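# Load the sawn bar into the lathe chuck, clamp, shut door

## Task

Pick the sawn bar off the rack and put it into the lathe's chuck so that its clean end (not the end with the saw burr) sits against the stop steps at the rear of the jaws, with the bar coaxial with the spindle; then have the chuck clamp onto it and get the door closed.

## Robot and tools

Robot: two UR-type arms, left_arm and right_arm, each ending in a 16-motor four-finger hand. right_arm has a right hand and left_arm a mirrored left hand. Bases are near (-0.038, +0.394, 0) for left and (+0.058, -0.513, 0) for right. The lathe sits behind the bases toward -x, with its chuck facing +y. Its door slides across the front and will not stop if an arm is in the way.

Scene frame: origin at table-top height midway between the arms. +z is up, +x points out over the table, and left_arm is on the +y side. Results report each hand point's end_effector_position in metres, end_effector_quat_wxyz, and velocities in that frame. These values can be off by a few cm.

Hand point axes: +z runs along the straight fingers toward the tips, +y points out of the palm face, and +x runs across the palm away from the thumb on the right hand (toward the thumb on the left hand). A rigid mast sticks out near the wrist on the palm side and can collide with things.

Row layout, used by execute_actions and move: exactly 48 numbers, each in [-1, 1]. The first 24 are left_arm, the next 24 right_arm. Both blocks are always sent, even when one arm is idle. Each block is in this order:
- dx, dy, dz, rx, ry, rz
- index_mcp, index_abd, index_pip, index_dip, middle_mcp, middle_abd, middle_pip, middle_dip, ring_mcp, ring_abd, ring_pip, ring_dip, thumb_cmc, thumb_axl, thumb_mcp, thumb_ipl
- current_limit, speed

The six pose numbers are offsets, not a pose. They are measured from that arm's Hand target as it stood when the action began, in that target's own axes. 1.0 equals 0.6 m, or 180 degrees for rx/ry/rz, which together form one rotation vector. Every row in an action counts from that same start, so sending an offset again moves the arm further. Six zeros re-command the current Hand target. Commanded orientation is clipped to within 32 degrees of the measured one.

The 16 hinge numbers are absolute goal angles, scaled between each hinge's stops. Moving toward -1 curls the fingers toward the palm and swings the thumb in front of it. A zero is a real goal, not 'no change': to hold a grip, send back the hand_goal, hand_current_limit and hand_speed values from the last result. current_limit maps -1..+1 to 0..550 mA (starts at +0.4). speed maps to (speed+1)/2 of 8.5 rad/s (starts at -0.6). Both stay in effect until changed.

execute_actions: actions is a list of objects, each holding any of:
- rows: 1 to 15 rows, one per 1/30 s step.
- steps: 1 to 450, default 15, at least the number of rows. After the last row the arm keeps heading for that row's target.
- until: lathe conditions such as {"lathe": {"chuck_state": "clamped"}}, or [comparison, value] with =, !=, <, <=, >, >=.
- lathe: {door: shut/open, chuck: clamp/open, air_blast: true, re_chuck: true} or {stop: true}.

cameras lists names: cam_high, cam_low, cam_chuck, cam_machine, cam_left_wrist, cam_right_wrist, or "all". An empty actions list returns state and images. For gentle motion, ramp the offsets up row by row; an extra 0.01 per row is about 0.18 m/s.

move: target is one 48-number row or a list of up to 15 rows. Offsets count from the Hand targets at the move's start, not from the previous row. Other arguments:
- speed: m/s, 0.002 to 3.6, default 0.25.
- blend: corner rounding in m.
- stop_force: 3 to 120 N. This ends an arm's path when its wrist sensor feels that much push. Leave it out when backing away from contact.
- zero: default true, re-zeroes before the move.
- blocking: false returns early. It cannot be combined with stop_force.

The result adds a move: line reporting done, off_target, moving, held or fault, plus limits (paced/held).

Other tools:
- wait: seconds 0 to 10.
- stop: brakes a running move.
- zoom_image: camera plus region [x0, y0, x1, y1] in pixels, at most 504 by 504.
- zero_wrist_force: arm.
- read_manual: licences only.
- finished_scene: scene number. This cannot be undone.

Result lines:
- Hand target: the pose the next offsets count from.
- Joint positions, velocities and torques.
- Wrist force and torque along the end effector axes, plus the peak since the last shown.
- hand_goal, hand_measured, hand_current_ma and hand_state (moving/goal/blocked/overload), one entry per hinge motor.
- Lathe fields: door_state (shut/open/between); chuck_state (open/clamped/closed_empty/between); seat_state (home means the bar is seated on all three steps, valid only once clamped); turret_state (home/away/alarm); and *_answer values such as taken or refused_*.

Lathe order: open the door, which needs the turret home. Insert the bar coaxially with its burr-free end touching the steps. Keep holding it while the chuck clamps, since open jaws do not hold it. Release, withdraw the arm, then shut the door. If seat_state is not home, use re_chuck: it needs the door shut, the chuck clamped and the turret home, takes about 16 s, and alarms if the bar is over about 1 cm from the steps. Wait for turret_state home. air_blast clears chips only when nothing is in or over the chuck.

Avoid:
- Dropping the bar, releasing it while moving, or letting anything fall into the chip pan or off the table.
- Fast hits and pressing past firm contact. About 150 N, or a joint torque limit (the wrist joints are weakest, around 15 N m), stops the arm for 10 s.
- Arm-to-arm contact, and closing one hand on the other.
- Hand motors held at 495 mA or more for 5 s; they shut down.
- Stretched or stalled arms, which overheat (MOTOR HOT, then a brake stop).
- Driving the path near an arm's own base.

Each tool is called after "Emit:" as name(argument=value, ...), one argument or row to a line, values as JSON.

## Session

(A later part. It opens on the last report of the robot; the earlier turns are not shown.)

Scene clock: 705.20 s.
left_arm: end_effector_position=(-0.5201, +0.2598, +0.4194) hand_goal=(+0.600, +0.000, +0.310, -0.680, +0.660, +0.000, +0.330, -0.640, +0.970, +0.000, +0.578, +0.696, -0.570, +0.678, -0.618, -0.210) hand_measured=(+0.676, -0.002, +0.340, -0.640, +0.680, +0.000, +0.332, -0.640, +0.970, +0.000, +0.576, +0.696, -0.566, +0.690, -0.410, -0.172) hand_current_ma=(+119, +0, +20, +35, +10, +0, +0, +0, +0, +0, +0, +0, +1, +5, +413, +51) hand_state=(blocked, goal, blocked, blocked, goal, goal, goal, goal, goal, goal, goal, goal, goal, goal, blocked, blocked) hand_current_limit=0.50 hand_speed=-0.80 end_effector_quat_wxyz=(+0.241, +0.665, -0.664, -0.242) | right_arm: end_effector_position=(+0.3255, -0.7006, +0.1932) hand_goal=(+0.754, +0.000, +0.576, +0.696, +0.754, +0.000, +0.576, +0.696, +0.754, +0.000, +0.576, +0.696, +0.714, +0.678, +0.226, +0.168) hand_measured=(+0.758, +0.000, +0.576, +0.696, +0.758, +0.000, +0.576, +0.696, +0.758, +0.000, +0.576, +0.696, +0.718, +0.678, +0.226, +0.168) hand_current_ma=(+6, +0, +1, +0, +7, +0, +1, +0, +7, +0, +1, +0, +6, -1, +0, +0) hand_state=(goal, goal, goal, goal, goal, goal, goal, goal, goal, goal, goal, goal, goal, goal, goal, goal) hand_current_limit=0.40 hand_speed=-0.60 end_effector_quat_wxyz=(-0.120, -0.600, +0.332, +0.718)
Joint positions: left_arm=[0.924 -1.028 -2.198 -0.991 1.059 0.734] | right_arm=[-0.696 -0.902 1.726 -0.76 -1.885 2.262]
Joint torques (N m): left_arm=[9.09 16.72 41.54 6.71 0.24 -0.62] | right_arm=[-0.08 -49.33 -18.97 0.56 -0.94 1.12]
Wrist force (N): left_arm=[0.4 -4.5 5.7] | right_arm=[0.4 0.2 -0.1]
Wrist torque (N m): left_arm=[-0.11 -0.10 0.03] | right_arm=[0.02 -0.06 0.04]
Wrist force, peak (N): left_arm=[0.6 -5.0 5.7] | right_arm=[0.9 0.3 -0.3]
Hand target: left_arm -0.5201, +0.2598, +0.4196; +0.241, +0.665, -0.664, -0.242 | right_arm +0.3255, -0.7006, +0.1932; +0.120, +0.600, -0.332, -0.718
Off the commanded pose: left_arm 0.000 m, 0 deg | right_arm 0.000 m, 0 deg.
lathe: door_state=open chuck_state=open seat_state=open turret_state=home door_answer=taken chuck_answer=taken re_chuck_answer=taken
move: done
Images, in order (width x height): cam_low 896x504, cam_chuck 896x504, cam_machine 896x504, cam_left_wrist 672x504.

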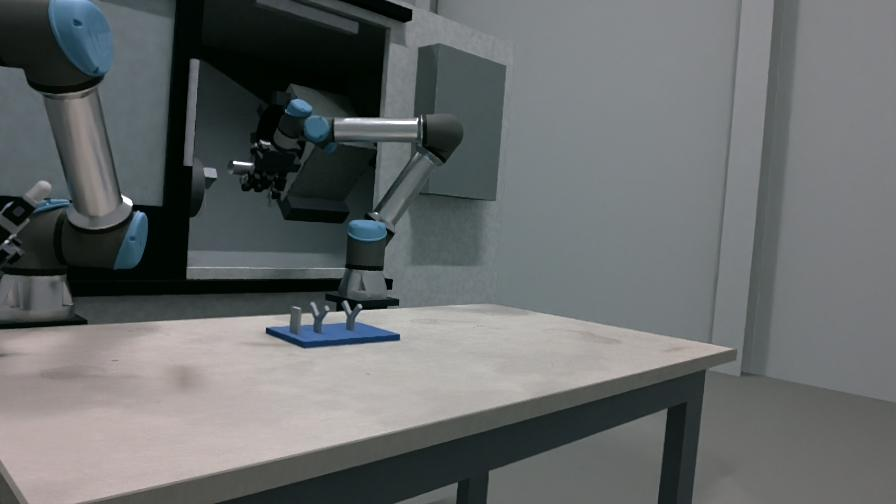

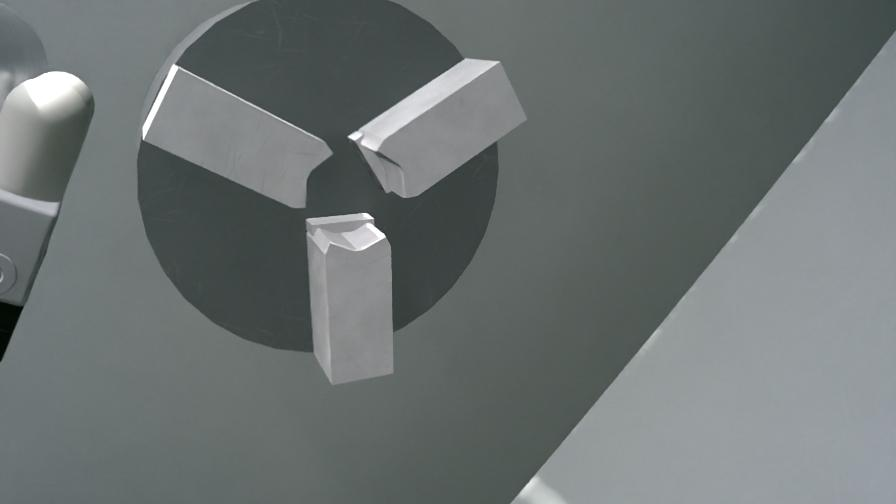

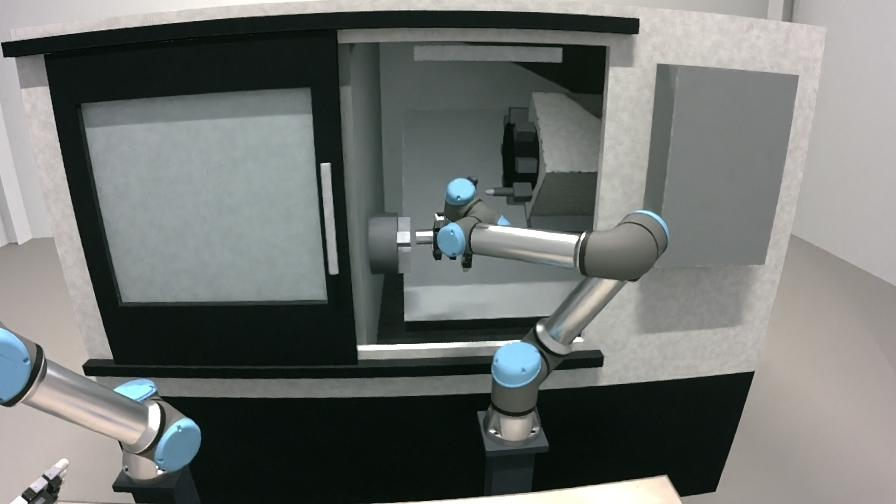

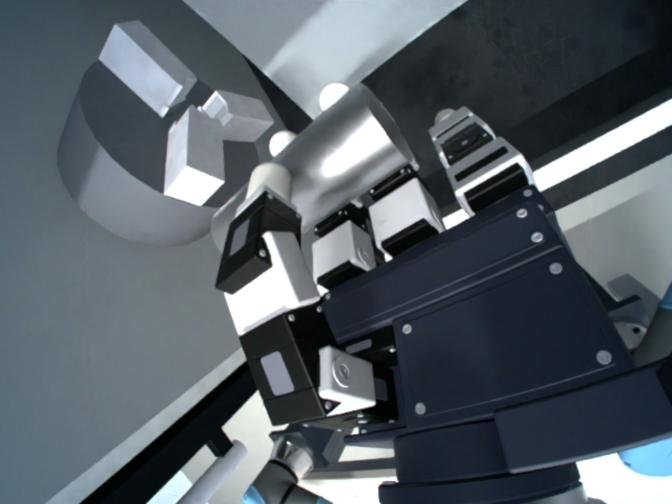

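Emit:
move(
  target=[-0.0083,0.0996,0.1925,0,0,0,0.6,0,0.31,-0.68,0.66,0,0.33,-0.64,0.97,0,0.577,0.696,-0.571,0.678,-0.618,-0.211,0.5,-0.8,0,0,0,0,0,0,0.754,0,0.576,0.696,0.754,0,0.576,0.696,0.754,0,0.576,0.696,0.714,0.678,0.226,0.168,0.4,-0.6],
  speed=0.08,
  cameras=["cam_left_wrist","cam_machine","cam_chuck"],
)

Emit:
zoom_image(
  camera="cam_machine",
  region=[350, 170, 500, 310],
)

Emit:
zoom_image(
  camera="cam_left_wrist",
  region=[100, 0, 400, 260],
)

Scene clock: 752.00 s.
left_arm: end_effector_position=(-0.6401, +0.2648, +0.3695) hand_goal=(+0.600, +0.000, +0.310, -0.680, +0.660, +0.000, +0.330, -0.640, +0.970, +0.000, +0.578, +0.696, -0.570, +0.678, -0.618, -0.210) hand_measured=(+0.676, -0.002, +0.340, -0.640, +0.680, +0.000, +0.332, -0.640, +0.970, +0.000, +0.576, +0.696, -0.566, +0.690, -0.410, -0.172) hand_current_ma=(+122, +0, +20, +35, +11, +0, +0, +0, +0, +0, +0, +0, +1, +5, +413, +51) hand_state=(blocked, goal, blocked, blocked, blocked, goal, goal, goal, goal, goal, goal, goal, goal, goal, blocked, blocked) hand_current_limit=0.50 hand_speed=-0.80 end_effector_quat_wxyz=(+0.241, +0.665, -0.664, -0.242) | right_arm: end_effector_position=(+0.3255, -0.7006, +0.1932) hand_goal=(+0.754, +0.000, +0.576, +0.696, +0.754, +0.000, +0.576, +0.696, +0.754, +0.000, +0.576, +0.696, +0.714, +0.678, +0.226, +0.168) hand_measured=(+0.758, +0.000, +0.576, +0.696, +0.758, +0.000, +0.576, +0.696, +0.758, +0.000, +0.576, +0.696, +0.718, +0.678, +0.226, +0.168) hand_current_ma=(+6, +0, +1, +0, +7, +0, +1, +0, +7, +0, +1, +0, +6, -1, +0, +0) hand_state=(goal, goal, goal, goal, goal, goal, goal, goal, goal, goal, goal, goal, goal, goal, goal, goal) hand_current_limit=0.40 hand_speed=-0.60 end_effector_quat_wxyz=(-0.120, -0.600, +0.332, +0.718)
Joint positions: left_arm=[0.661 -1.419 -2.111 -0.579 1.198 0.485] | right_arm=[-0.696 -0.902 1.726 -0.76 -1.885 2.262]
Joint torques (N m): left_arm=[9.19 21.19 16.94 2.51 -3.4 1.43] | right_arm=[-0.29 -49.42 -19.34 0.5 -1.12 1.19]
Wrist force (N): left_arm=[0.1 -4.5 5.6] | right_arm=[0.6 0.2 -0.2]
Wrist torque (N m): left_arm=[-0.09 -0.05 -0.01] | right_arm=[0.03 -0.08 0.06]
Wrist force, peak (N): left_arm=[0.2 -4.0 7.1] | right_arm=[0.8 0.5 -0.3]
Hand target: left_arm -0.6401, +0.2647, +0.3694; +0.241, +0.665, -0.664, -0.242 | right_arm +0.3255, -0.7006, +0.1932; +0.120, +0.600, -0.332, -0.718
Off the commanded pose: left_arm 0.000 m, 0 deg | right_arm 0.000 m, 0 deg.
lathe: door_state=open chuck_state=open seat_state=open turret_state=home door_answer=taken chuck_answer=taken re_chuck_answer=taken
move: done
Images, in order (width x height): cam_chuck 896x504, cam_machine 896x504, cam_left_wrist 672x504.

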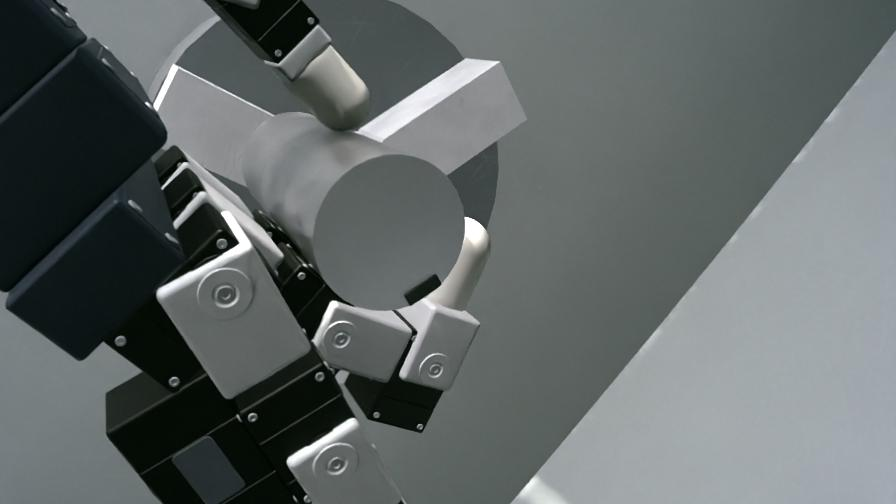

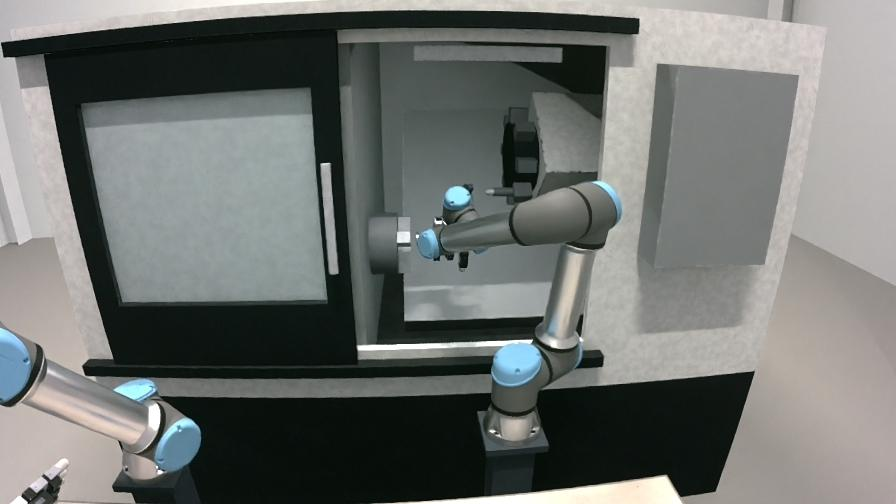

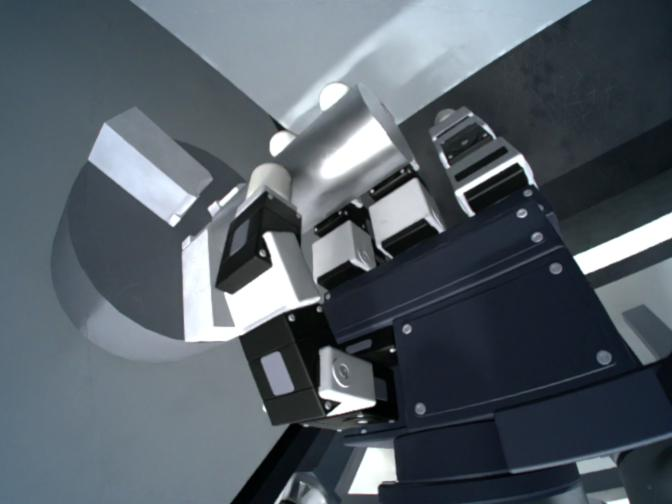

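Scaled by 3.360 from the camera's 896x504 image, which has a finer 1280x720 frame.

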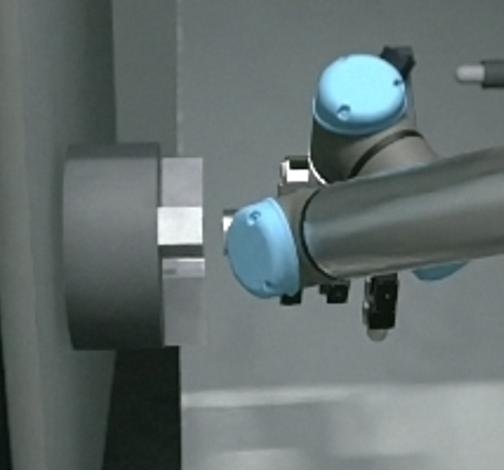

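Scaled by 1.680 from the camera's 672x504 image, which has a finer 960x720 frame.

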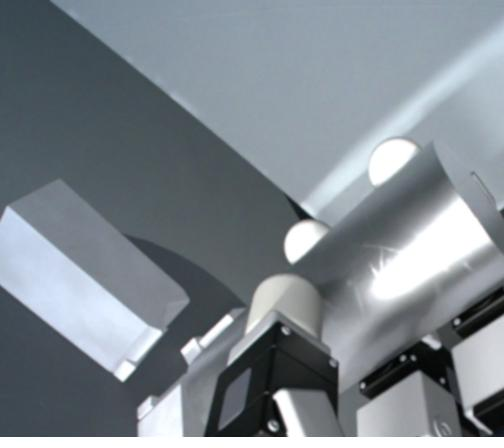

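Emit:
zoom_image(
  camera="cam_chuck",
  region=[140, 40, 540, 340],
)

Scaled by 1.260 from the camera's 896x504 image, which has a finer 1280x720 frame.

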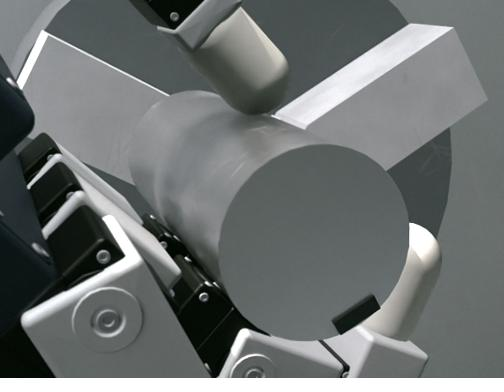

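Emit:
move(
  target=[0,0.0222,0.0513,0,0,0,0.6,0,0.31,-0.68,0.66,0,0.33,-0.64,0.97,0,0.577,0.696,-0.571,0.678,-0.618,-0.211,0.5,-0.8,0,0,0,0,0,0,0.754,0,0.576,0.696,0.754,0,0.576,0.696,0.754,0,0.576,0.696,0.714,0.678,0.226,0.168,0.4,-0.6],
  speed=0.05,
  cameras=["cam_left_wrist","cam_machine","cam_chuck"],
)

Emit:
zoom_image(
  camera="cam_chuck",
  region=[220, 40, 620, 400],
)

Emit:
zoom_image(
  camera="cam_machine",
  region=[350, 170, 500, 310],
)

Scene clock: 799.57 s.
left_arm: end_effector_position=(-0.6702, +0.2647, +0.3545) hand_goal=(+0.600, +0.000, +0.310, -0.680, +0.660, +0.000, +0.330, -0.640, +0.970, +0.000, +0.578, +0.696, -0.570, +0.678, -0.618, -0.210) hand_measured=(+0.678, -0.002, +0.340, -0.640, +0.680, +0.000, +0.332, -0.640, +0.970, +0.000, +0.576, +0.696, -0.566, +0.690, -0.410, -0.172) hand_current_ma=(+124, +0, +20, +35, +11, +0, +0, +0, +0, +0, +0, +0, +1, +5, +412, +51) hand_state=(blocked, goal, blocked, blocked, blocked, goal, goal, goal, goal, goal, goal, goal, goal, goal, blocked, blocked) hand_current_limit=0.50 hand_speed=-0.80 end_effector_quat_wxyz=(+0.241, +0.665, -0.664, -0.242) end_effector_velocity=(+0.002, +0.000, -0.001) end_effector_angular_velocity=(+0.002, -0.003, -0.002) | right_arm: end_effector_position=(+0.3255, -0.7006, +0.1932) hand_goal=(+0.754, +0.000, +0.576, +0.696, +0.754, +0.000, +0.576, +0.696, +0.754, +0.000, +0.576, +0.696, +0.714, +0.678, +0.226, +0.168) hand_measured=(+0.758, +0.000, +0.576, +0.696, +0.758, +0.000, +0.576, +0.696, +0.758, +0.000, +0.576, +0.696, +0.718, +0.678, +0.226, +0.168) hand_current_ma=(+6, +0, +1, +0, +7, +0, +1, +0, +7, +0, +1, +0, +6, -1, +0, +0) hand_state=(goal, goal, goal, goal, goal, goal, goal, goal, goal, goal, goal, goal, goal, goal, goal, goal) hand_current_limit=0.40 hand_speed=-0.60 end_effector_quat_wxyz=(-0.120, -0.600, +0.332, +0.718)
Joint positions: left_arm=[0.619 -1.514 -2.072 -0.509 1.222 0.448] | right_arm=[-0.696 -0.902 1.726 -0.76 -1.885 2.262]
Joint velocities: left_arm=[0.002 0.004 -0.003 -0.006 -0.003 0.004] | right_arm=[within noise]
Joint torques (N m): left_arm=[11.44 36.31 16.43 1.77 -2.65 1.57] | right_arm=[-1.08 -49.71 -20.07 0.56 -1.1 1.13]
Wrist force (N): left_arm=[0.4 -4.5 5.6] | right_arm=[0.4 0.1 -0.3]
Wrist torque (N m): left_arm=[-0.10 -0.09 0.01] | right_arm=[0.03 -0.05 0.04]
Wrist force, peak (N): left_arm=[0.3 -4.1 6.6] | right_arm=[0.9 0.4 -0.4]
Hand target: left_arm -0.6701, +0.2647, +0.3544; +0.241, +0.665, -0.664, -0.242 | right_arm +0.3255, -0.7006, +0.1932; +0.120, +0.600, -0.332, -0.718
Off the commanded pose: left_arm 0.000 m, 0 deg | right_arm 0.000 m, 0 deg.
lathe: door_state=open chuck_state=open seat_state=open turret_state=home door_answer=taken chuck_answer=taken re_chuck_answer=taken
move: done
Images, in order (width x height): cam_chuck 896x504, cam_machine 896x504, cam_left_wrist 672x504.

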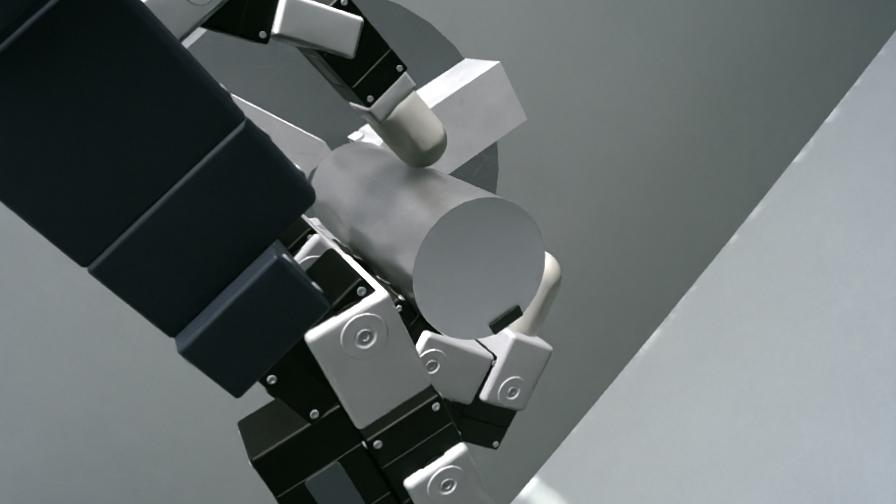

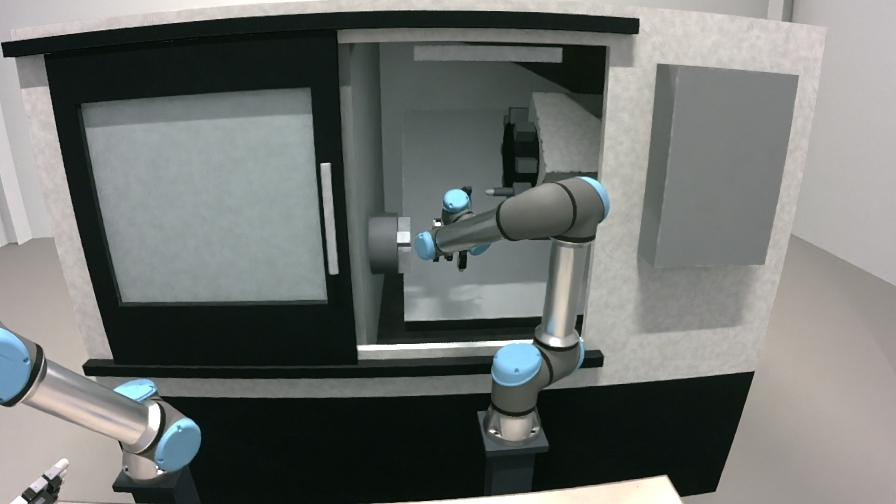

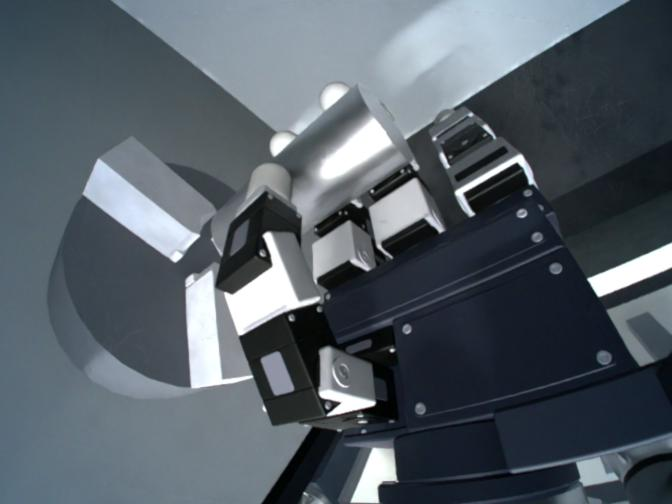

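Scaled by 1.260 from the camera's 896x504 image, which has a finer 1280x720 frame.

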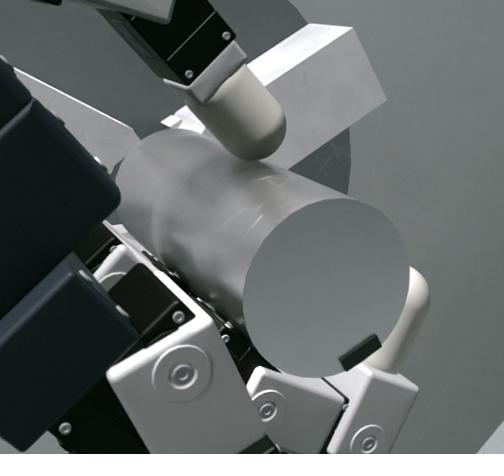

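Scaled by 3.360 from the camera's 896x504 image, which has a finer 1280x720 frame.

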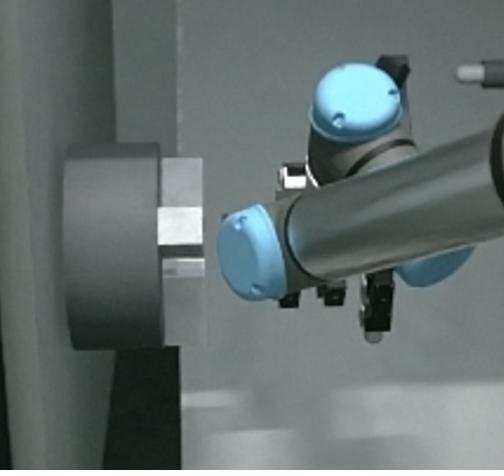

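Emit:
move(
  target=[0.0167,-0.0024,0.0132,0,0,0,0.6,0,0.31,-0.68,0.66,0,0.33,-0.64,0.97,0,0.577,0.696,-0.571,0.678,-0.618,-0.211,0.5,-0.8,0,0,0,0,0,0,0.754,0,0.576,0.696,0.754,0,0.576,0.696,0.754,0,0.576,0.696,0.714,0.678,0.226,0.168,0.4,-0.6],
  speed=0.03,
  stop_force=10,
  cameras=["cam_left_wrist","cam_machine","cam_chuck"],
)

Emit:
zoom_image(
  camera="cam_chuck",
  region=[220, 40, 620, 400],
)

Emit:
zoom_image(
  camera="cam_left_wrist",
  region=[100, 80, 400, 330],
)

Scene clock: 826.87 s.
left_arm: end_effector_position=(-0.6741, +0.2547, +0.3474) hand_goal=(+0.600, +0.000, +0.310, -0.680, +0.660, +0.000, +0.330, -0.640, +0.970, +0.000, +0.578, +0.696, -0.570, +0.678, -0.618, -0.210) hand_measured=(+0.678, -0.002, +0.340, -0.640, +0.680, +0.000, +0.332, -0.640, +0.970, +0.000, +0.576, +0.696, -0.566, +0.690, -0.410, -0.172) hand_current_ma=(+124, +0, +20, +35, +11, +0, +0, +0, +0, +0, +0, +0, +1, +5, +413, +51) hand_state=(blocked, goal, blocked, blocked, blocked, goal, goal, goal, goal, goal, goal, goal, goal, goal, blocked, blocked) hand_current_limit=0.50 hand_speed=-0.80 end_effector_quat_wxyz=(+0.241, +0.665, -0.664, -0.242) | right_arm: end_effector_position=(+0.3255, -0.7006, +0.1932) hand_goal=(+0.754, +0.000, +0.576, +0.696, +0.754, +0.000, +0.576, +0.696, +0.754, +0.000, +0.576, +0.696, +0.714, +0.678, +0.226, +0.168) hand_measured=(+0.758, +0.000, +0.576, +0.696, +0.758, +0.000, +0.576, +0.696, +0.758, +0.000, +0.576, +0.696, +0.718, +0.678, +0.226, +0.168) hand_current_ma=(+6, +0, +1, +0, +7, +0, +1, +0, +7, +0, +1, +0, +6, -1, +0, +0) hand_state=(goal, goal, goal, goal, goal, goal, goal, goal, goal, goal, goal, goal, goal, goal, goal, goal) hand_current_limit=0.40 hand_speed=-0.60 end_effector_quat_wxyz=(-0.120, -0.600, +0.332, +0.718)
Joint positions: left_arm=[0.634 -1.538 -2.069 -0.494 1.213 0.462] | right_arm=[-0.696 -0.902 1.726 -0.76 -1.885 2.262]
Joint torques (N m): left_arm=[-13.06 38.16 20.28 1.89 0.75 -1.72] | right_arm=[-0.42 -49.11 -20.35 0.61 -0.93 1.29]
Wrist force (N): left_arm=[0.2 -4.4 5.7] | right_arm=[0.6 0.4 -0.4]
Wrist torque (N m): left_arm=[-0.09 -0.05 -0.02] | right_arm=[0.06 -0.07 0.06]
Wrist force, peak (N): left_arm=[0.9 -4.7 6.1] | right_arm=[0.8 0.5 -0.4]
Hand target: left_arm -0.6741, +0.2547, +0.3474; +0.241, +0.665, -0.664, -0.242 | right_arm +0.3255, -0.7006, +0.1932; +0.120, +0.600, -0.332, -0.718
Off the commanded pose: left_arm 0.000 m, 0 deg | right_arm 0.000 m, 0 deg.
lathe: door_state=open chuck_state=open seat_state=open turret_state=home door_answer=taken chuck_answer=taken re_chuck_answer=taken
move: done
Images, in order (width x height): cam_chuck 896x504, cam_machine 896x504, cam_left_wrist 672x504.

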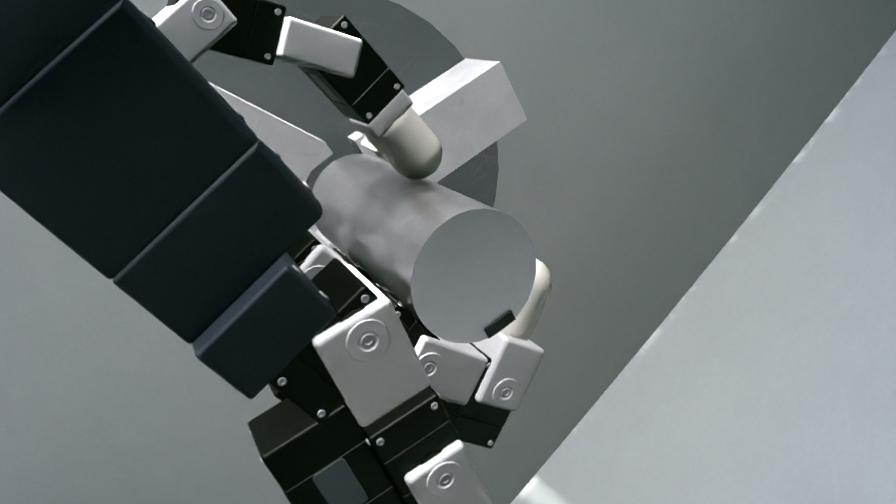

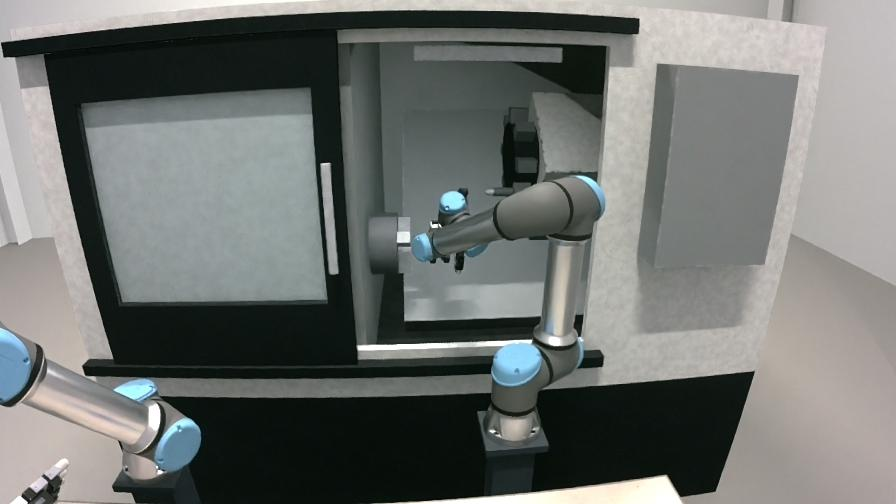

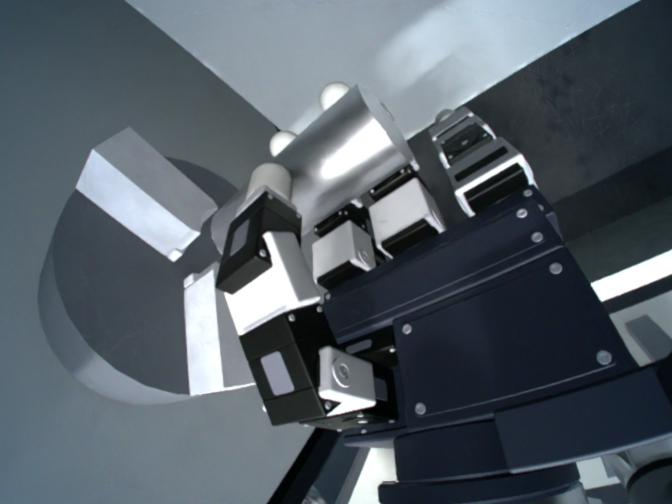

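Scaled by 1.260 from the camera's 896x504 image, which has a finer 1280x720 frame.

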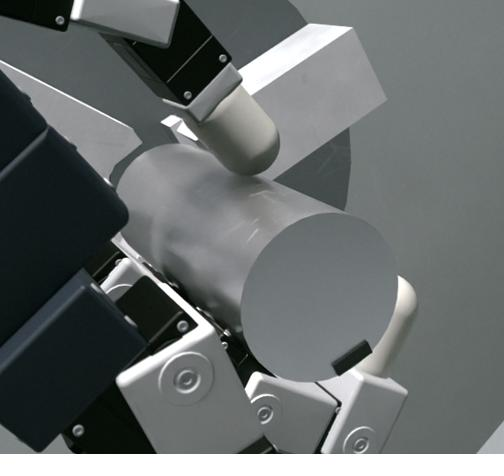

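Scaled by 1.680 from the camera's 672x504 image, which has a finer 960x720 frame.

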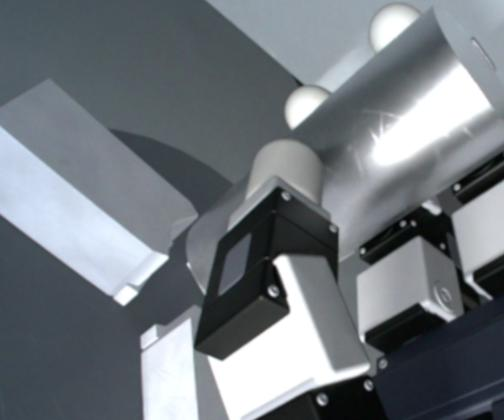

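Emit:
move(
  target=[-0.0667,0,0,0,0,0,0.6,0,0.31,-0.68,0.66,0,0.33,-0.64,0.97,0,0.577,0.696,-0.571,0.678,-0.618,-0.211,0.5,-0.8,0,0,0,0,0,0,0.754,0,0.576,0.696,0.754,0,0.576,0.696,0.754,0,0.576,0.696,0.714,0.678,0.226,0.168,0.4,-0.6],
  speed=0.08,
  cameras=["cam_chuck"],
)

Emit:
zoom_image(
  camera="cam_chuck",
  region=[220, 40, 620, 440],
)

Scene clock: 851.13 s.
left_arm: end_effector_position=(-0.6740, +0.2948, +0.3475) hand_goal=(+0.600, +0.000, +0.310, -0.680, +0.660, +0.000, +0.330, -0.640, +0.970, +0.000, +0.578, +0.696, -0.570, +0.678, -0.618, -0.210) hand_measured=(+0.678, -0.002, +0.340, -0.640, +0.682, +0.000, +0.332, -0.640, +0.970, +0.000, +0.576, +0.696, -0.566, +0.690, -0.410, -0.172) hand_current_ma=(+124, +0, +20, +35, +11, +0, +0, +0, +0, +0, +0, +0, +1, +5, +413, +51) hand_state=(blocked, goal, blocked, blocked, blocked, goal, goal, goal, goal, goal, goal, goal, goal, goal, blocked, blocked) hand_current_limit=0.50 hand_speed=-0.80 end_effector_quat_wxyz=(+0.241, +0.665, -0.664, -0.242) | right_arm: end_effector_position=(+0.3255, -0.7006, +0.1932) hand_goal=(+0.754, +0.000, +0.576, +0.696, +0.754, +0.000, +0.576, +0.696, +0.754, +0.000, +0.576, +0.696, +0.714, +0.678, +0.226, +0.168) hand_measured=(+0.758, +0.000, +0.576, +0.696, +0.758, +0.000, +0.576, +0.696, +0.758, +0.000, +0.576, +0.696, +0.718, +0.678, +0.226, +0.168) hand_current_ma=(+6, +0, +1, +0, +7, +0, +1, +0, +7, +0, +1, +0, +6, -1, +0, +0) hand_state=(goal, goal, goal, goal, goal, goal, goal, goal, goal, goal, goal, goal, goal, goal, goal, goal) hand_current_limit=0.40 hand_speed=-0.60 end_effector_quat_wxyz=(-0.120, -0.600, +0.332, +0.718)
Joint positions: left_arm=[0.551 -1.521 -2.09 -0.466 1.261 0.39] | right_arm=[-0.696 -0.902 1.726 -0.76 -1.885 2.262]
Joint torques (N m): left_arm=[10.48 11.7 38.79 2.13 -2.96 1.75] | right_arm=[-0.49 -49.03 -20.18 0.6 -1.03 1.17]
Wrist force (N): left_arm=[0.5 -4.4 5.5] | right_arm=[0.5 0.1 -0.4]
Wrist torque (N m): left_arm=[-0.05 -0.08 0.01] | right_arm=[0.03 -0.06 0.04]
Wrist force, peak (N): left_arm=[1.4 -4.7 5.9] | right_arm=[0.9 0.5 -0.2]
Hand target: left_arm -0.6741, +0.2947, +0.3474; +0.241, +0.665, -0.664, -0.242 | right_arm +0.3255, -0.7006, +0.1932; +0.120, +0.600, -0.332, -0.718
Off the commanded pose: left_arm 0.000 m, 0 deg | right_arm 0.000 m, 0 deg.
lathe: door_state=open chuck_state=open seat_state=open turret_state=home door_answer=taken chuck_answer=taken re_chuck_answer=taken
move: done
Images, in order (width x height): cam_chuck 896x504.

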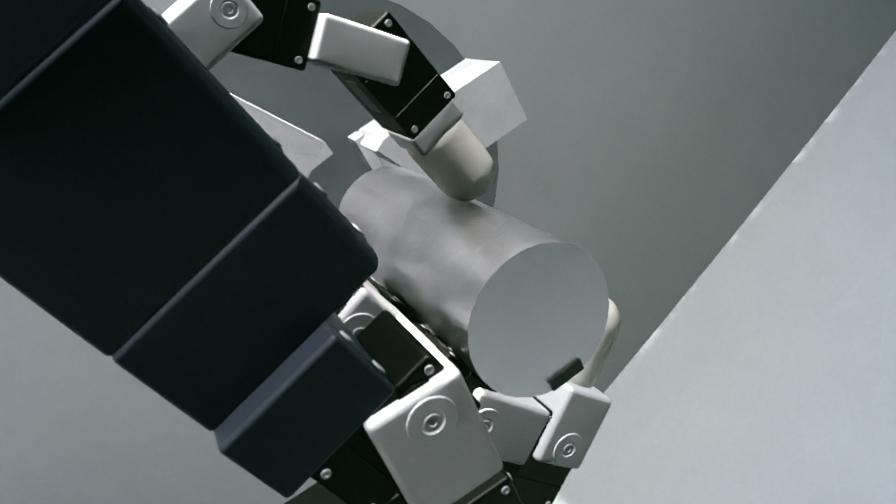

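Scaled by 1.260 from the camera's 896x504 image, which has a finer 1280x720 frame.

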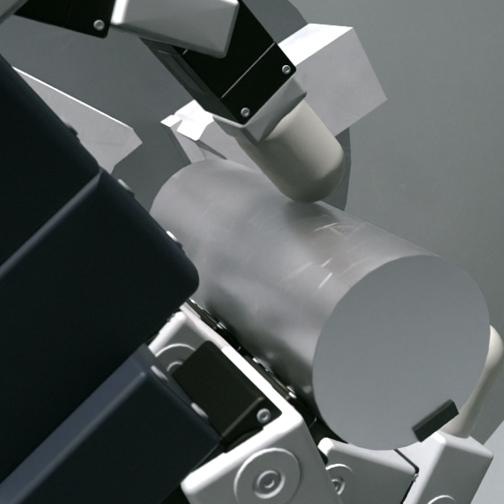

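Emit:
move(
  target=[0.0717,0.0006,0.007,0,0,0,0.6,0,0.31,-0.68,0.66,0,0.33,-0.64,0.97,0,0.577,0.696,-0.571,0.678,-0.618,-0.211,0.5,-0.8,0,0,0,0,0,0,0.754,0,0.576,0.696,0.754,0,0.576,0.696,0.754,0,0.576,0.696,0.714,0.678,0.226,0.168,0.4,-0.6],
  speed=0.03,
  stop_force=7,
  cameras=["cam_left_wrist","cam_chuck","cam_machine"],
)

Emit:
zoom_image(
  camera="cam_chuck",
  region=[260, 60, 560, 360],
)

Emit:
zoom_image(
  camera="cam_left_wrist",
  region=[130, 130, 330, 330],
)

Emit:
zoom_image(
  camera="cam_machine",
  region=[350, 170, 500, 310],
)

Scene clock: 901.07 s.
left_arm: end_effector_position=(-0.6770, +0.2517, +0.3444) hand_goal=(+0.600, +0.000, +0.310, -0.680, +0.660, +0.000, +0.330, -0.640, +0.970, +0.000, +0.578, +0.696, -0.570, +0.678, -0.618, -0.210) hand_measured=(+0.678, -0.002, +0.340, -0.640, +0.682, +0.000, +0.332, -0.640, +0.970, +0.000, +0.576, +0.696, -0.566, +0.690, -0.410, -0.172) hand_current_ma=(+124, +0, +20, +35, +11, +0, +0, +0, +0, +0, +0, +0, +1, +5, +413, +51) hand_state=(blocked, goal, blocked, blocked, blocked, goal, goal, goal, goal, goal, goal, goal, goal, goal, blocked, blocked) hand_current_limit=0.50 hand_speed=-0.80 end_effector_quat_wxyz=(+0.241, +0.665, -0.664, -0.242) | right_arm: end_effector_position=(+0.3255, -0.7006, +0.1932) hand_goal=(+0.754, +0.000, +0.576, +0.696, +0.754, +0.000, +0.576, +0.696, +0.754, +0.000, +0.576, +0.696, +0.714, +0.678, +0.226, +0.168) hand_measured=(+0.758, +0.000, +0.576, +0.696, +0.758, +0.000, +0.576, +0.696, +0.758, +0.000, +0.576, +0.696, +0.718, +0.678, +0.226, +0.168) hand_current_ma=(+6, +0, +1, +0, +7, +0, +1, +0, +7, +0, +1, +0, +6, -1, +0, +0) hand_state=(goal, goal, goal, goal, goal, goal, goal, goal, goal, goal, goal, goal, goal, goal, goal, goal) hand_current_limit=0.40 hand_speed=-0.60 end_effector_quat_wxyz=(-0.120, -0.600, +0.332, +0.718)
Joint positions: left_arm=[0.636 -1.55 -2.065 -0.486 1.211 0.463] | right_arm=[-0.696 -0.902 1.726 -0.76 -1.885 2.262]
Joint torques (N m): left_arm=[-12.93 38.66 16.12 7.49 0.99 -1.74] | right_arm=[-0.24 -48.85 -19.84 0.57 -0.94 1.23]
Wrist force (N): left_arm=[0.5 -4.5 5.8] | right_arm=[0.6 0.4 -0.2]
Wrist torque (N m): left_arm=[-0.11 -0.09 -0.12] | right_arm=[0.05 -0.08 0.06]
Wrist force, peak (N): left_arm=[0.1 -4.7 6.0] | right_arm=[1.0 0.4 -0.4]
Hand target: left_arm -0.6770, +0.2517, +0.3444; +0.241, +0.665, -0.664, -0.242 | right_arm +0.3255, -0.7006, +0.1932; +0.120, +0.600, -0.332, -0.718
Off the commanded pose: left_arm 0.000 m, 0 deg | right_arm 0.000 m, 0 deg.
lathe: door_state=open chuck_state=open seat_state=open turret_state=home door_answer=taken chuck_answer=taken re_chuck_answer=taken
move: done
Images, in order (width x height): cam_chuck 896x504, cam_machine 896x504, cam_left_wrist 672x504.

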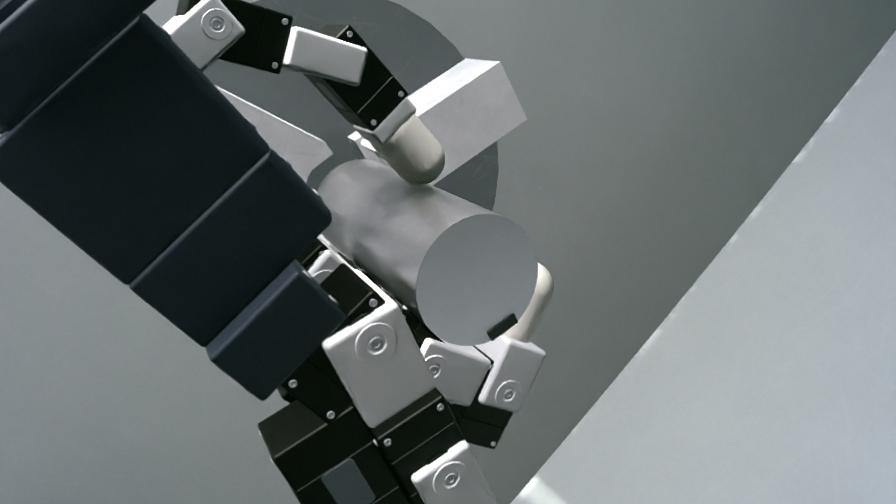

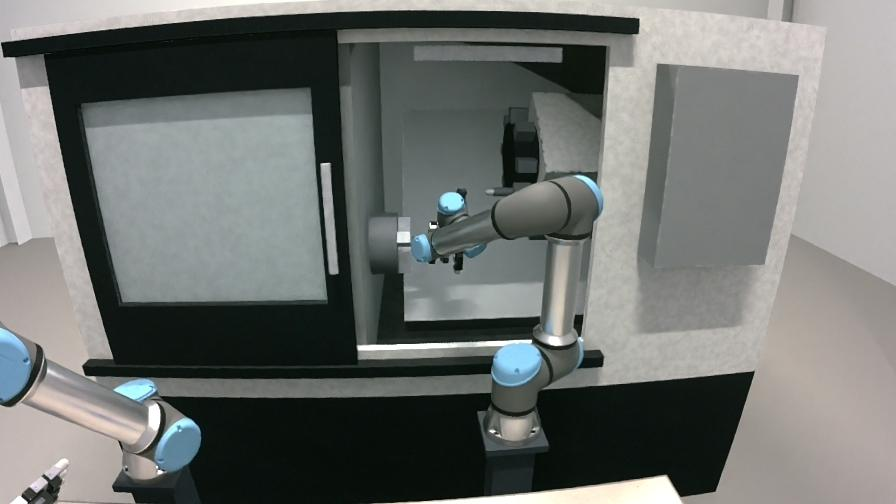

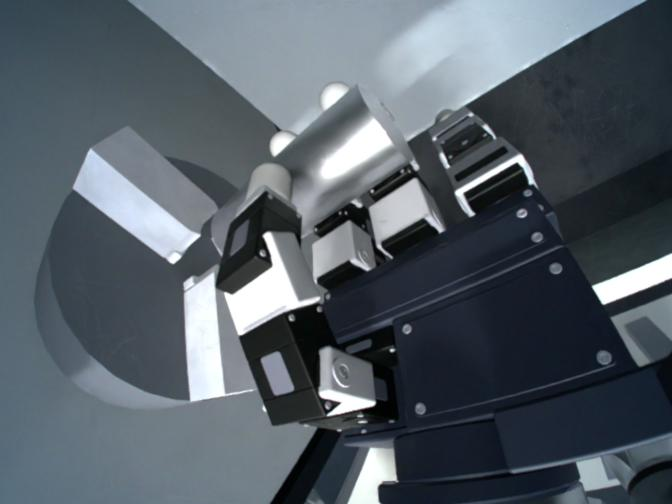

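Scaled by 1.680 from the camera's 896x504 image, which has a finer 1280x720 frame.

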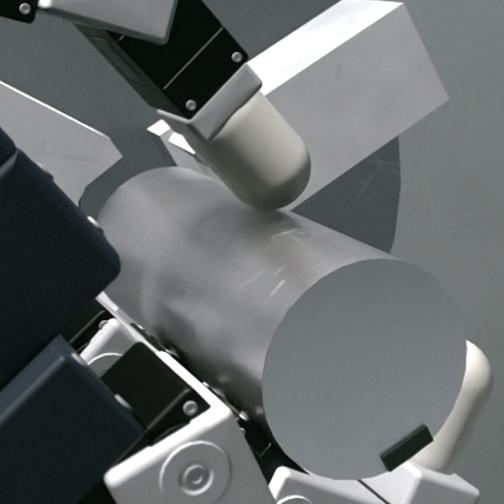

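Scaled by 2.520 from the camera's 672x504 image, which has a finer 960x720 frame.

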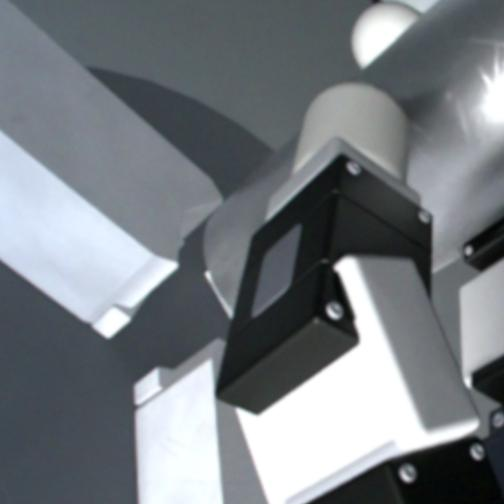

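Scaled by 3.360 from the camera's 896x504 image, which has a finer 1280x720 frame.

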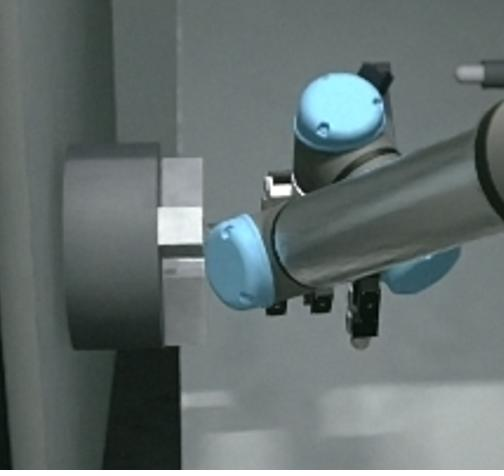

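Emit:
move(
  target=[0.05,0,0,0,0,0,0.6,0,0.31,-0.68,0.66,0,0.33,-0.64,0.97,0,0.577,0.696,-0.571,0.678,-0.618,-0.211,0.5,-0.8,0,0,0,0,0,0,0.754,0,0.576,0.696,0.754,0,0.576,0.696,0.754,0,0.576,0.696,0.714,0.678,0.226,0.168,0.4,-0.6],
  speed=0.02,
  stop_force=4,
  cameras=["cam_left_wrist","cam_chuck","cam_machine"],
)

Emit:
zoom_image(
  camera="cam_chuck",
  region=[260, 60, 560, 360],
)

Emit:
zoom_image(
  camera="cam_left_wrist",
  region=[130, 130, 330, 330],
)

Scene clock: 917.63 s.
left_arm: end_effector_position=(-0.6770, +0.2217, +0.3443) hand_goal=(+0.600, +0.000, +0.310, -0.680, +0.660, +0.000, +0.330, -0.640, +0.970, +0.000, +0.578, +0.696, -0.570, +0.678, -0.618, -0.210) hand_measured=(+0.678, +0.000, +0.340, -0.640, +0.686, +0.000, +0.332, -0.636, +0.970, +0.000, +0.576, +0.696, -0.566, +0.684, -0.410, -0.172) hand_current_ma=(+124, +0, +20, +35, +18, +0, +0, +1, +0, +0, +0, +0, +0, +2, +413, +51) hand_state=(blocked, goal, blocked, blocked, blocked, goal, goal, goal, goal, goal, goal, goal, goal, goal, blocked, blocked) hand_current_limit=0.50 hand_speed=-0.80 end_effector_quat_wxyz=(+0.241, +0.665, -0.664, -0.242) | right_arm: end_effector_position=(+0.3255, -0.7006, +0.1932) hand_goal=(+0.754, +0.000, +0.576, +0.696, +0.754, +0.000, +0.576, +0.696, +0.754, +0.000, +0.576, +0.696, +0.714, +0.678, +0.226, +0.168) hand_measured=(+0.758, +0.000, +0.576, +0.696, +0.758, +0.000, +0.576, +0.696, +0.758, +0.000, +0.576, +0.696, +0.718, +0.678, +0.226, +0.168) hand_current_ma=(+6, +0, +1, +0, +7, +0, +1, +0, +7, +0, +1, +0, +6, -1, +0, +0) hand_state=(goal, goal, goal, goal, goal, goal, goal, goal, goal, goal, goal, goal, goal, goal, goal, goal) hand_current_limit=0.40 hand_speed=-0.60 end_effector_quat_wxyz=(-0.120, -0.600, +0.332, +0.718)
Joint positions: left_arm=[0.694 -1.568 -2.043 -0.509 1.179 0.515] | right_arm=[-0.696 -0.902 1.726 -0.76 -1.885 2.262]
Joint torques (N m): left_arm=[-12.52 37.65 13.78 6.19 0.85 -1.67] | right_arm=[-0.23 -49.9 -20.14 0.52 -0.96 1.19]
Wrist force (N): left_arm=[0.8 -1.4 4.6] | right_arm=[0.6 0.6 -0.4]
Wrist torque (N m): left_arm=[-0.12 0.05 0.14] | right_arm=[0.10 -0.07 0.06]
Wrist force, peak (N): left_arm=[0.4 -4.8 6.0] | right_arm=[0.9 0.6 -0.2]
Hand target: left_arm -0.6770, +0.2217, +0.3443; +0.241, +0.665, -0.664, -0.242 | right_arm +0.3255, -0.7006, +0.1932; +0.120, +0.600, -0.332, -0.718
Off the commanded pose: left_arm 0.000 m, 0 deg | right_arm 0.000 m, 0 deg.
lathe: door_state=open chuck_state=open seat_state=open turret_state=home door_answer=taken chuck_answer=taken re_chuck_answer=taken
move: done
Images, in order (width x height): cam_chuck 896x504, cam_machine 896x504, cam_left_wrist 672x504.

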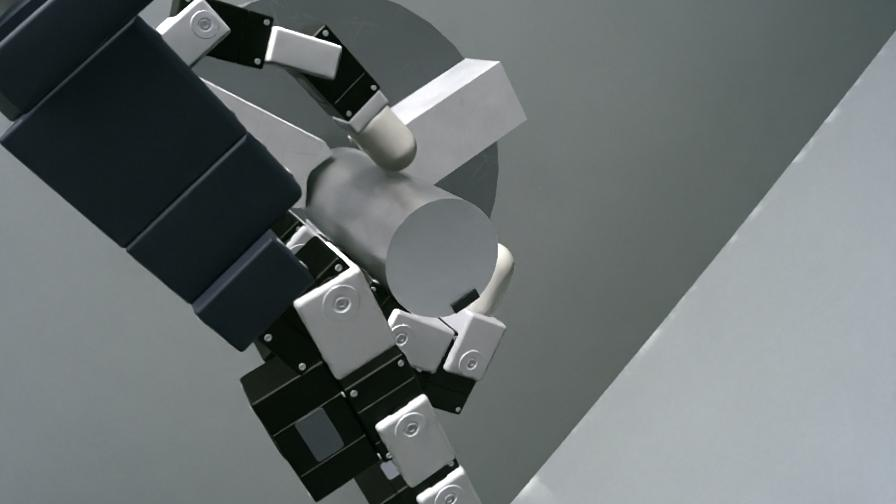

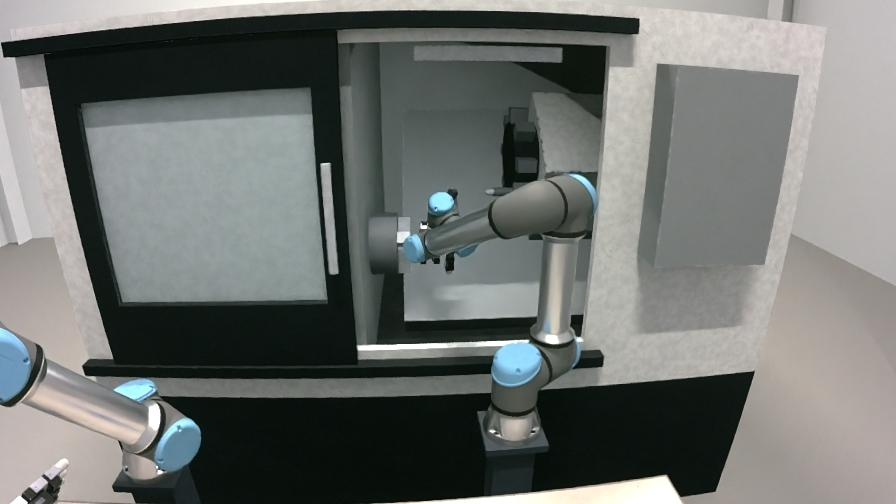

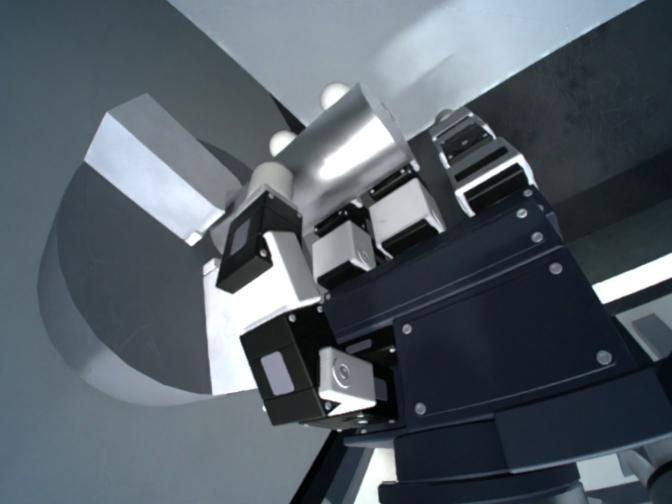

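Scaled by 1.680 from the camera's 896x504 image, which has a finer 1280x720 frame.

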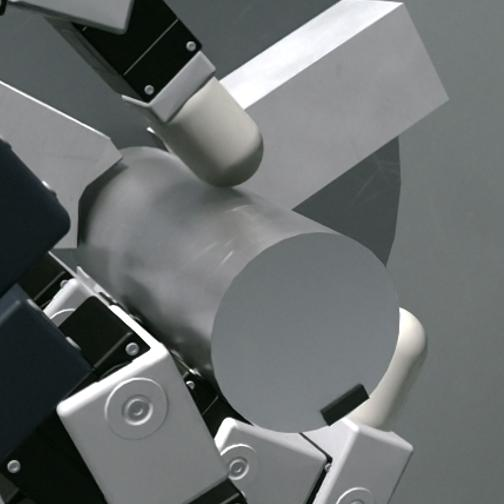

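Scaled by 2.520 from the camera's 672x504 image, which has a finer 960x720 frame.

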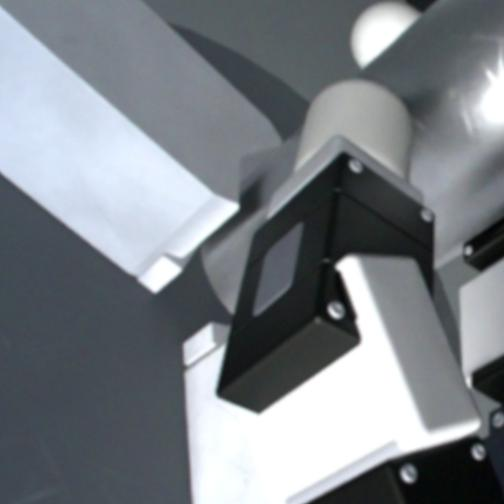

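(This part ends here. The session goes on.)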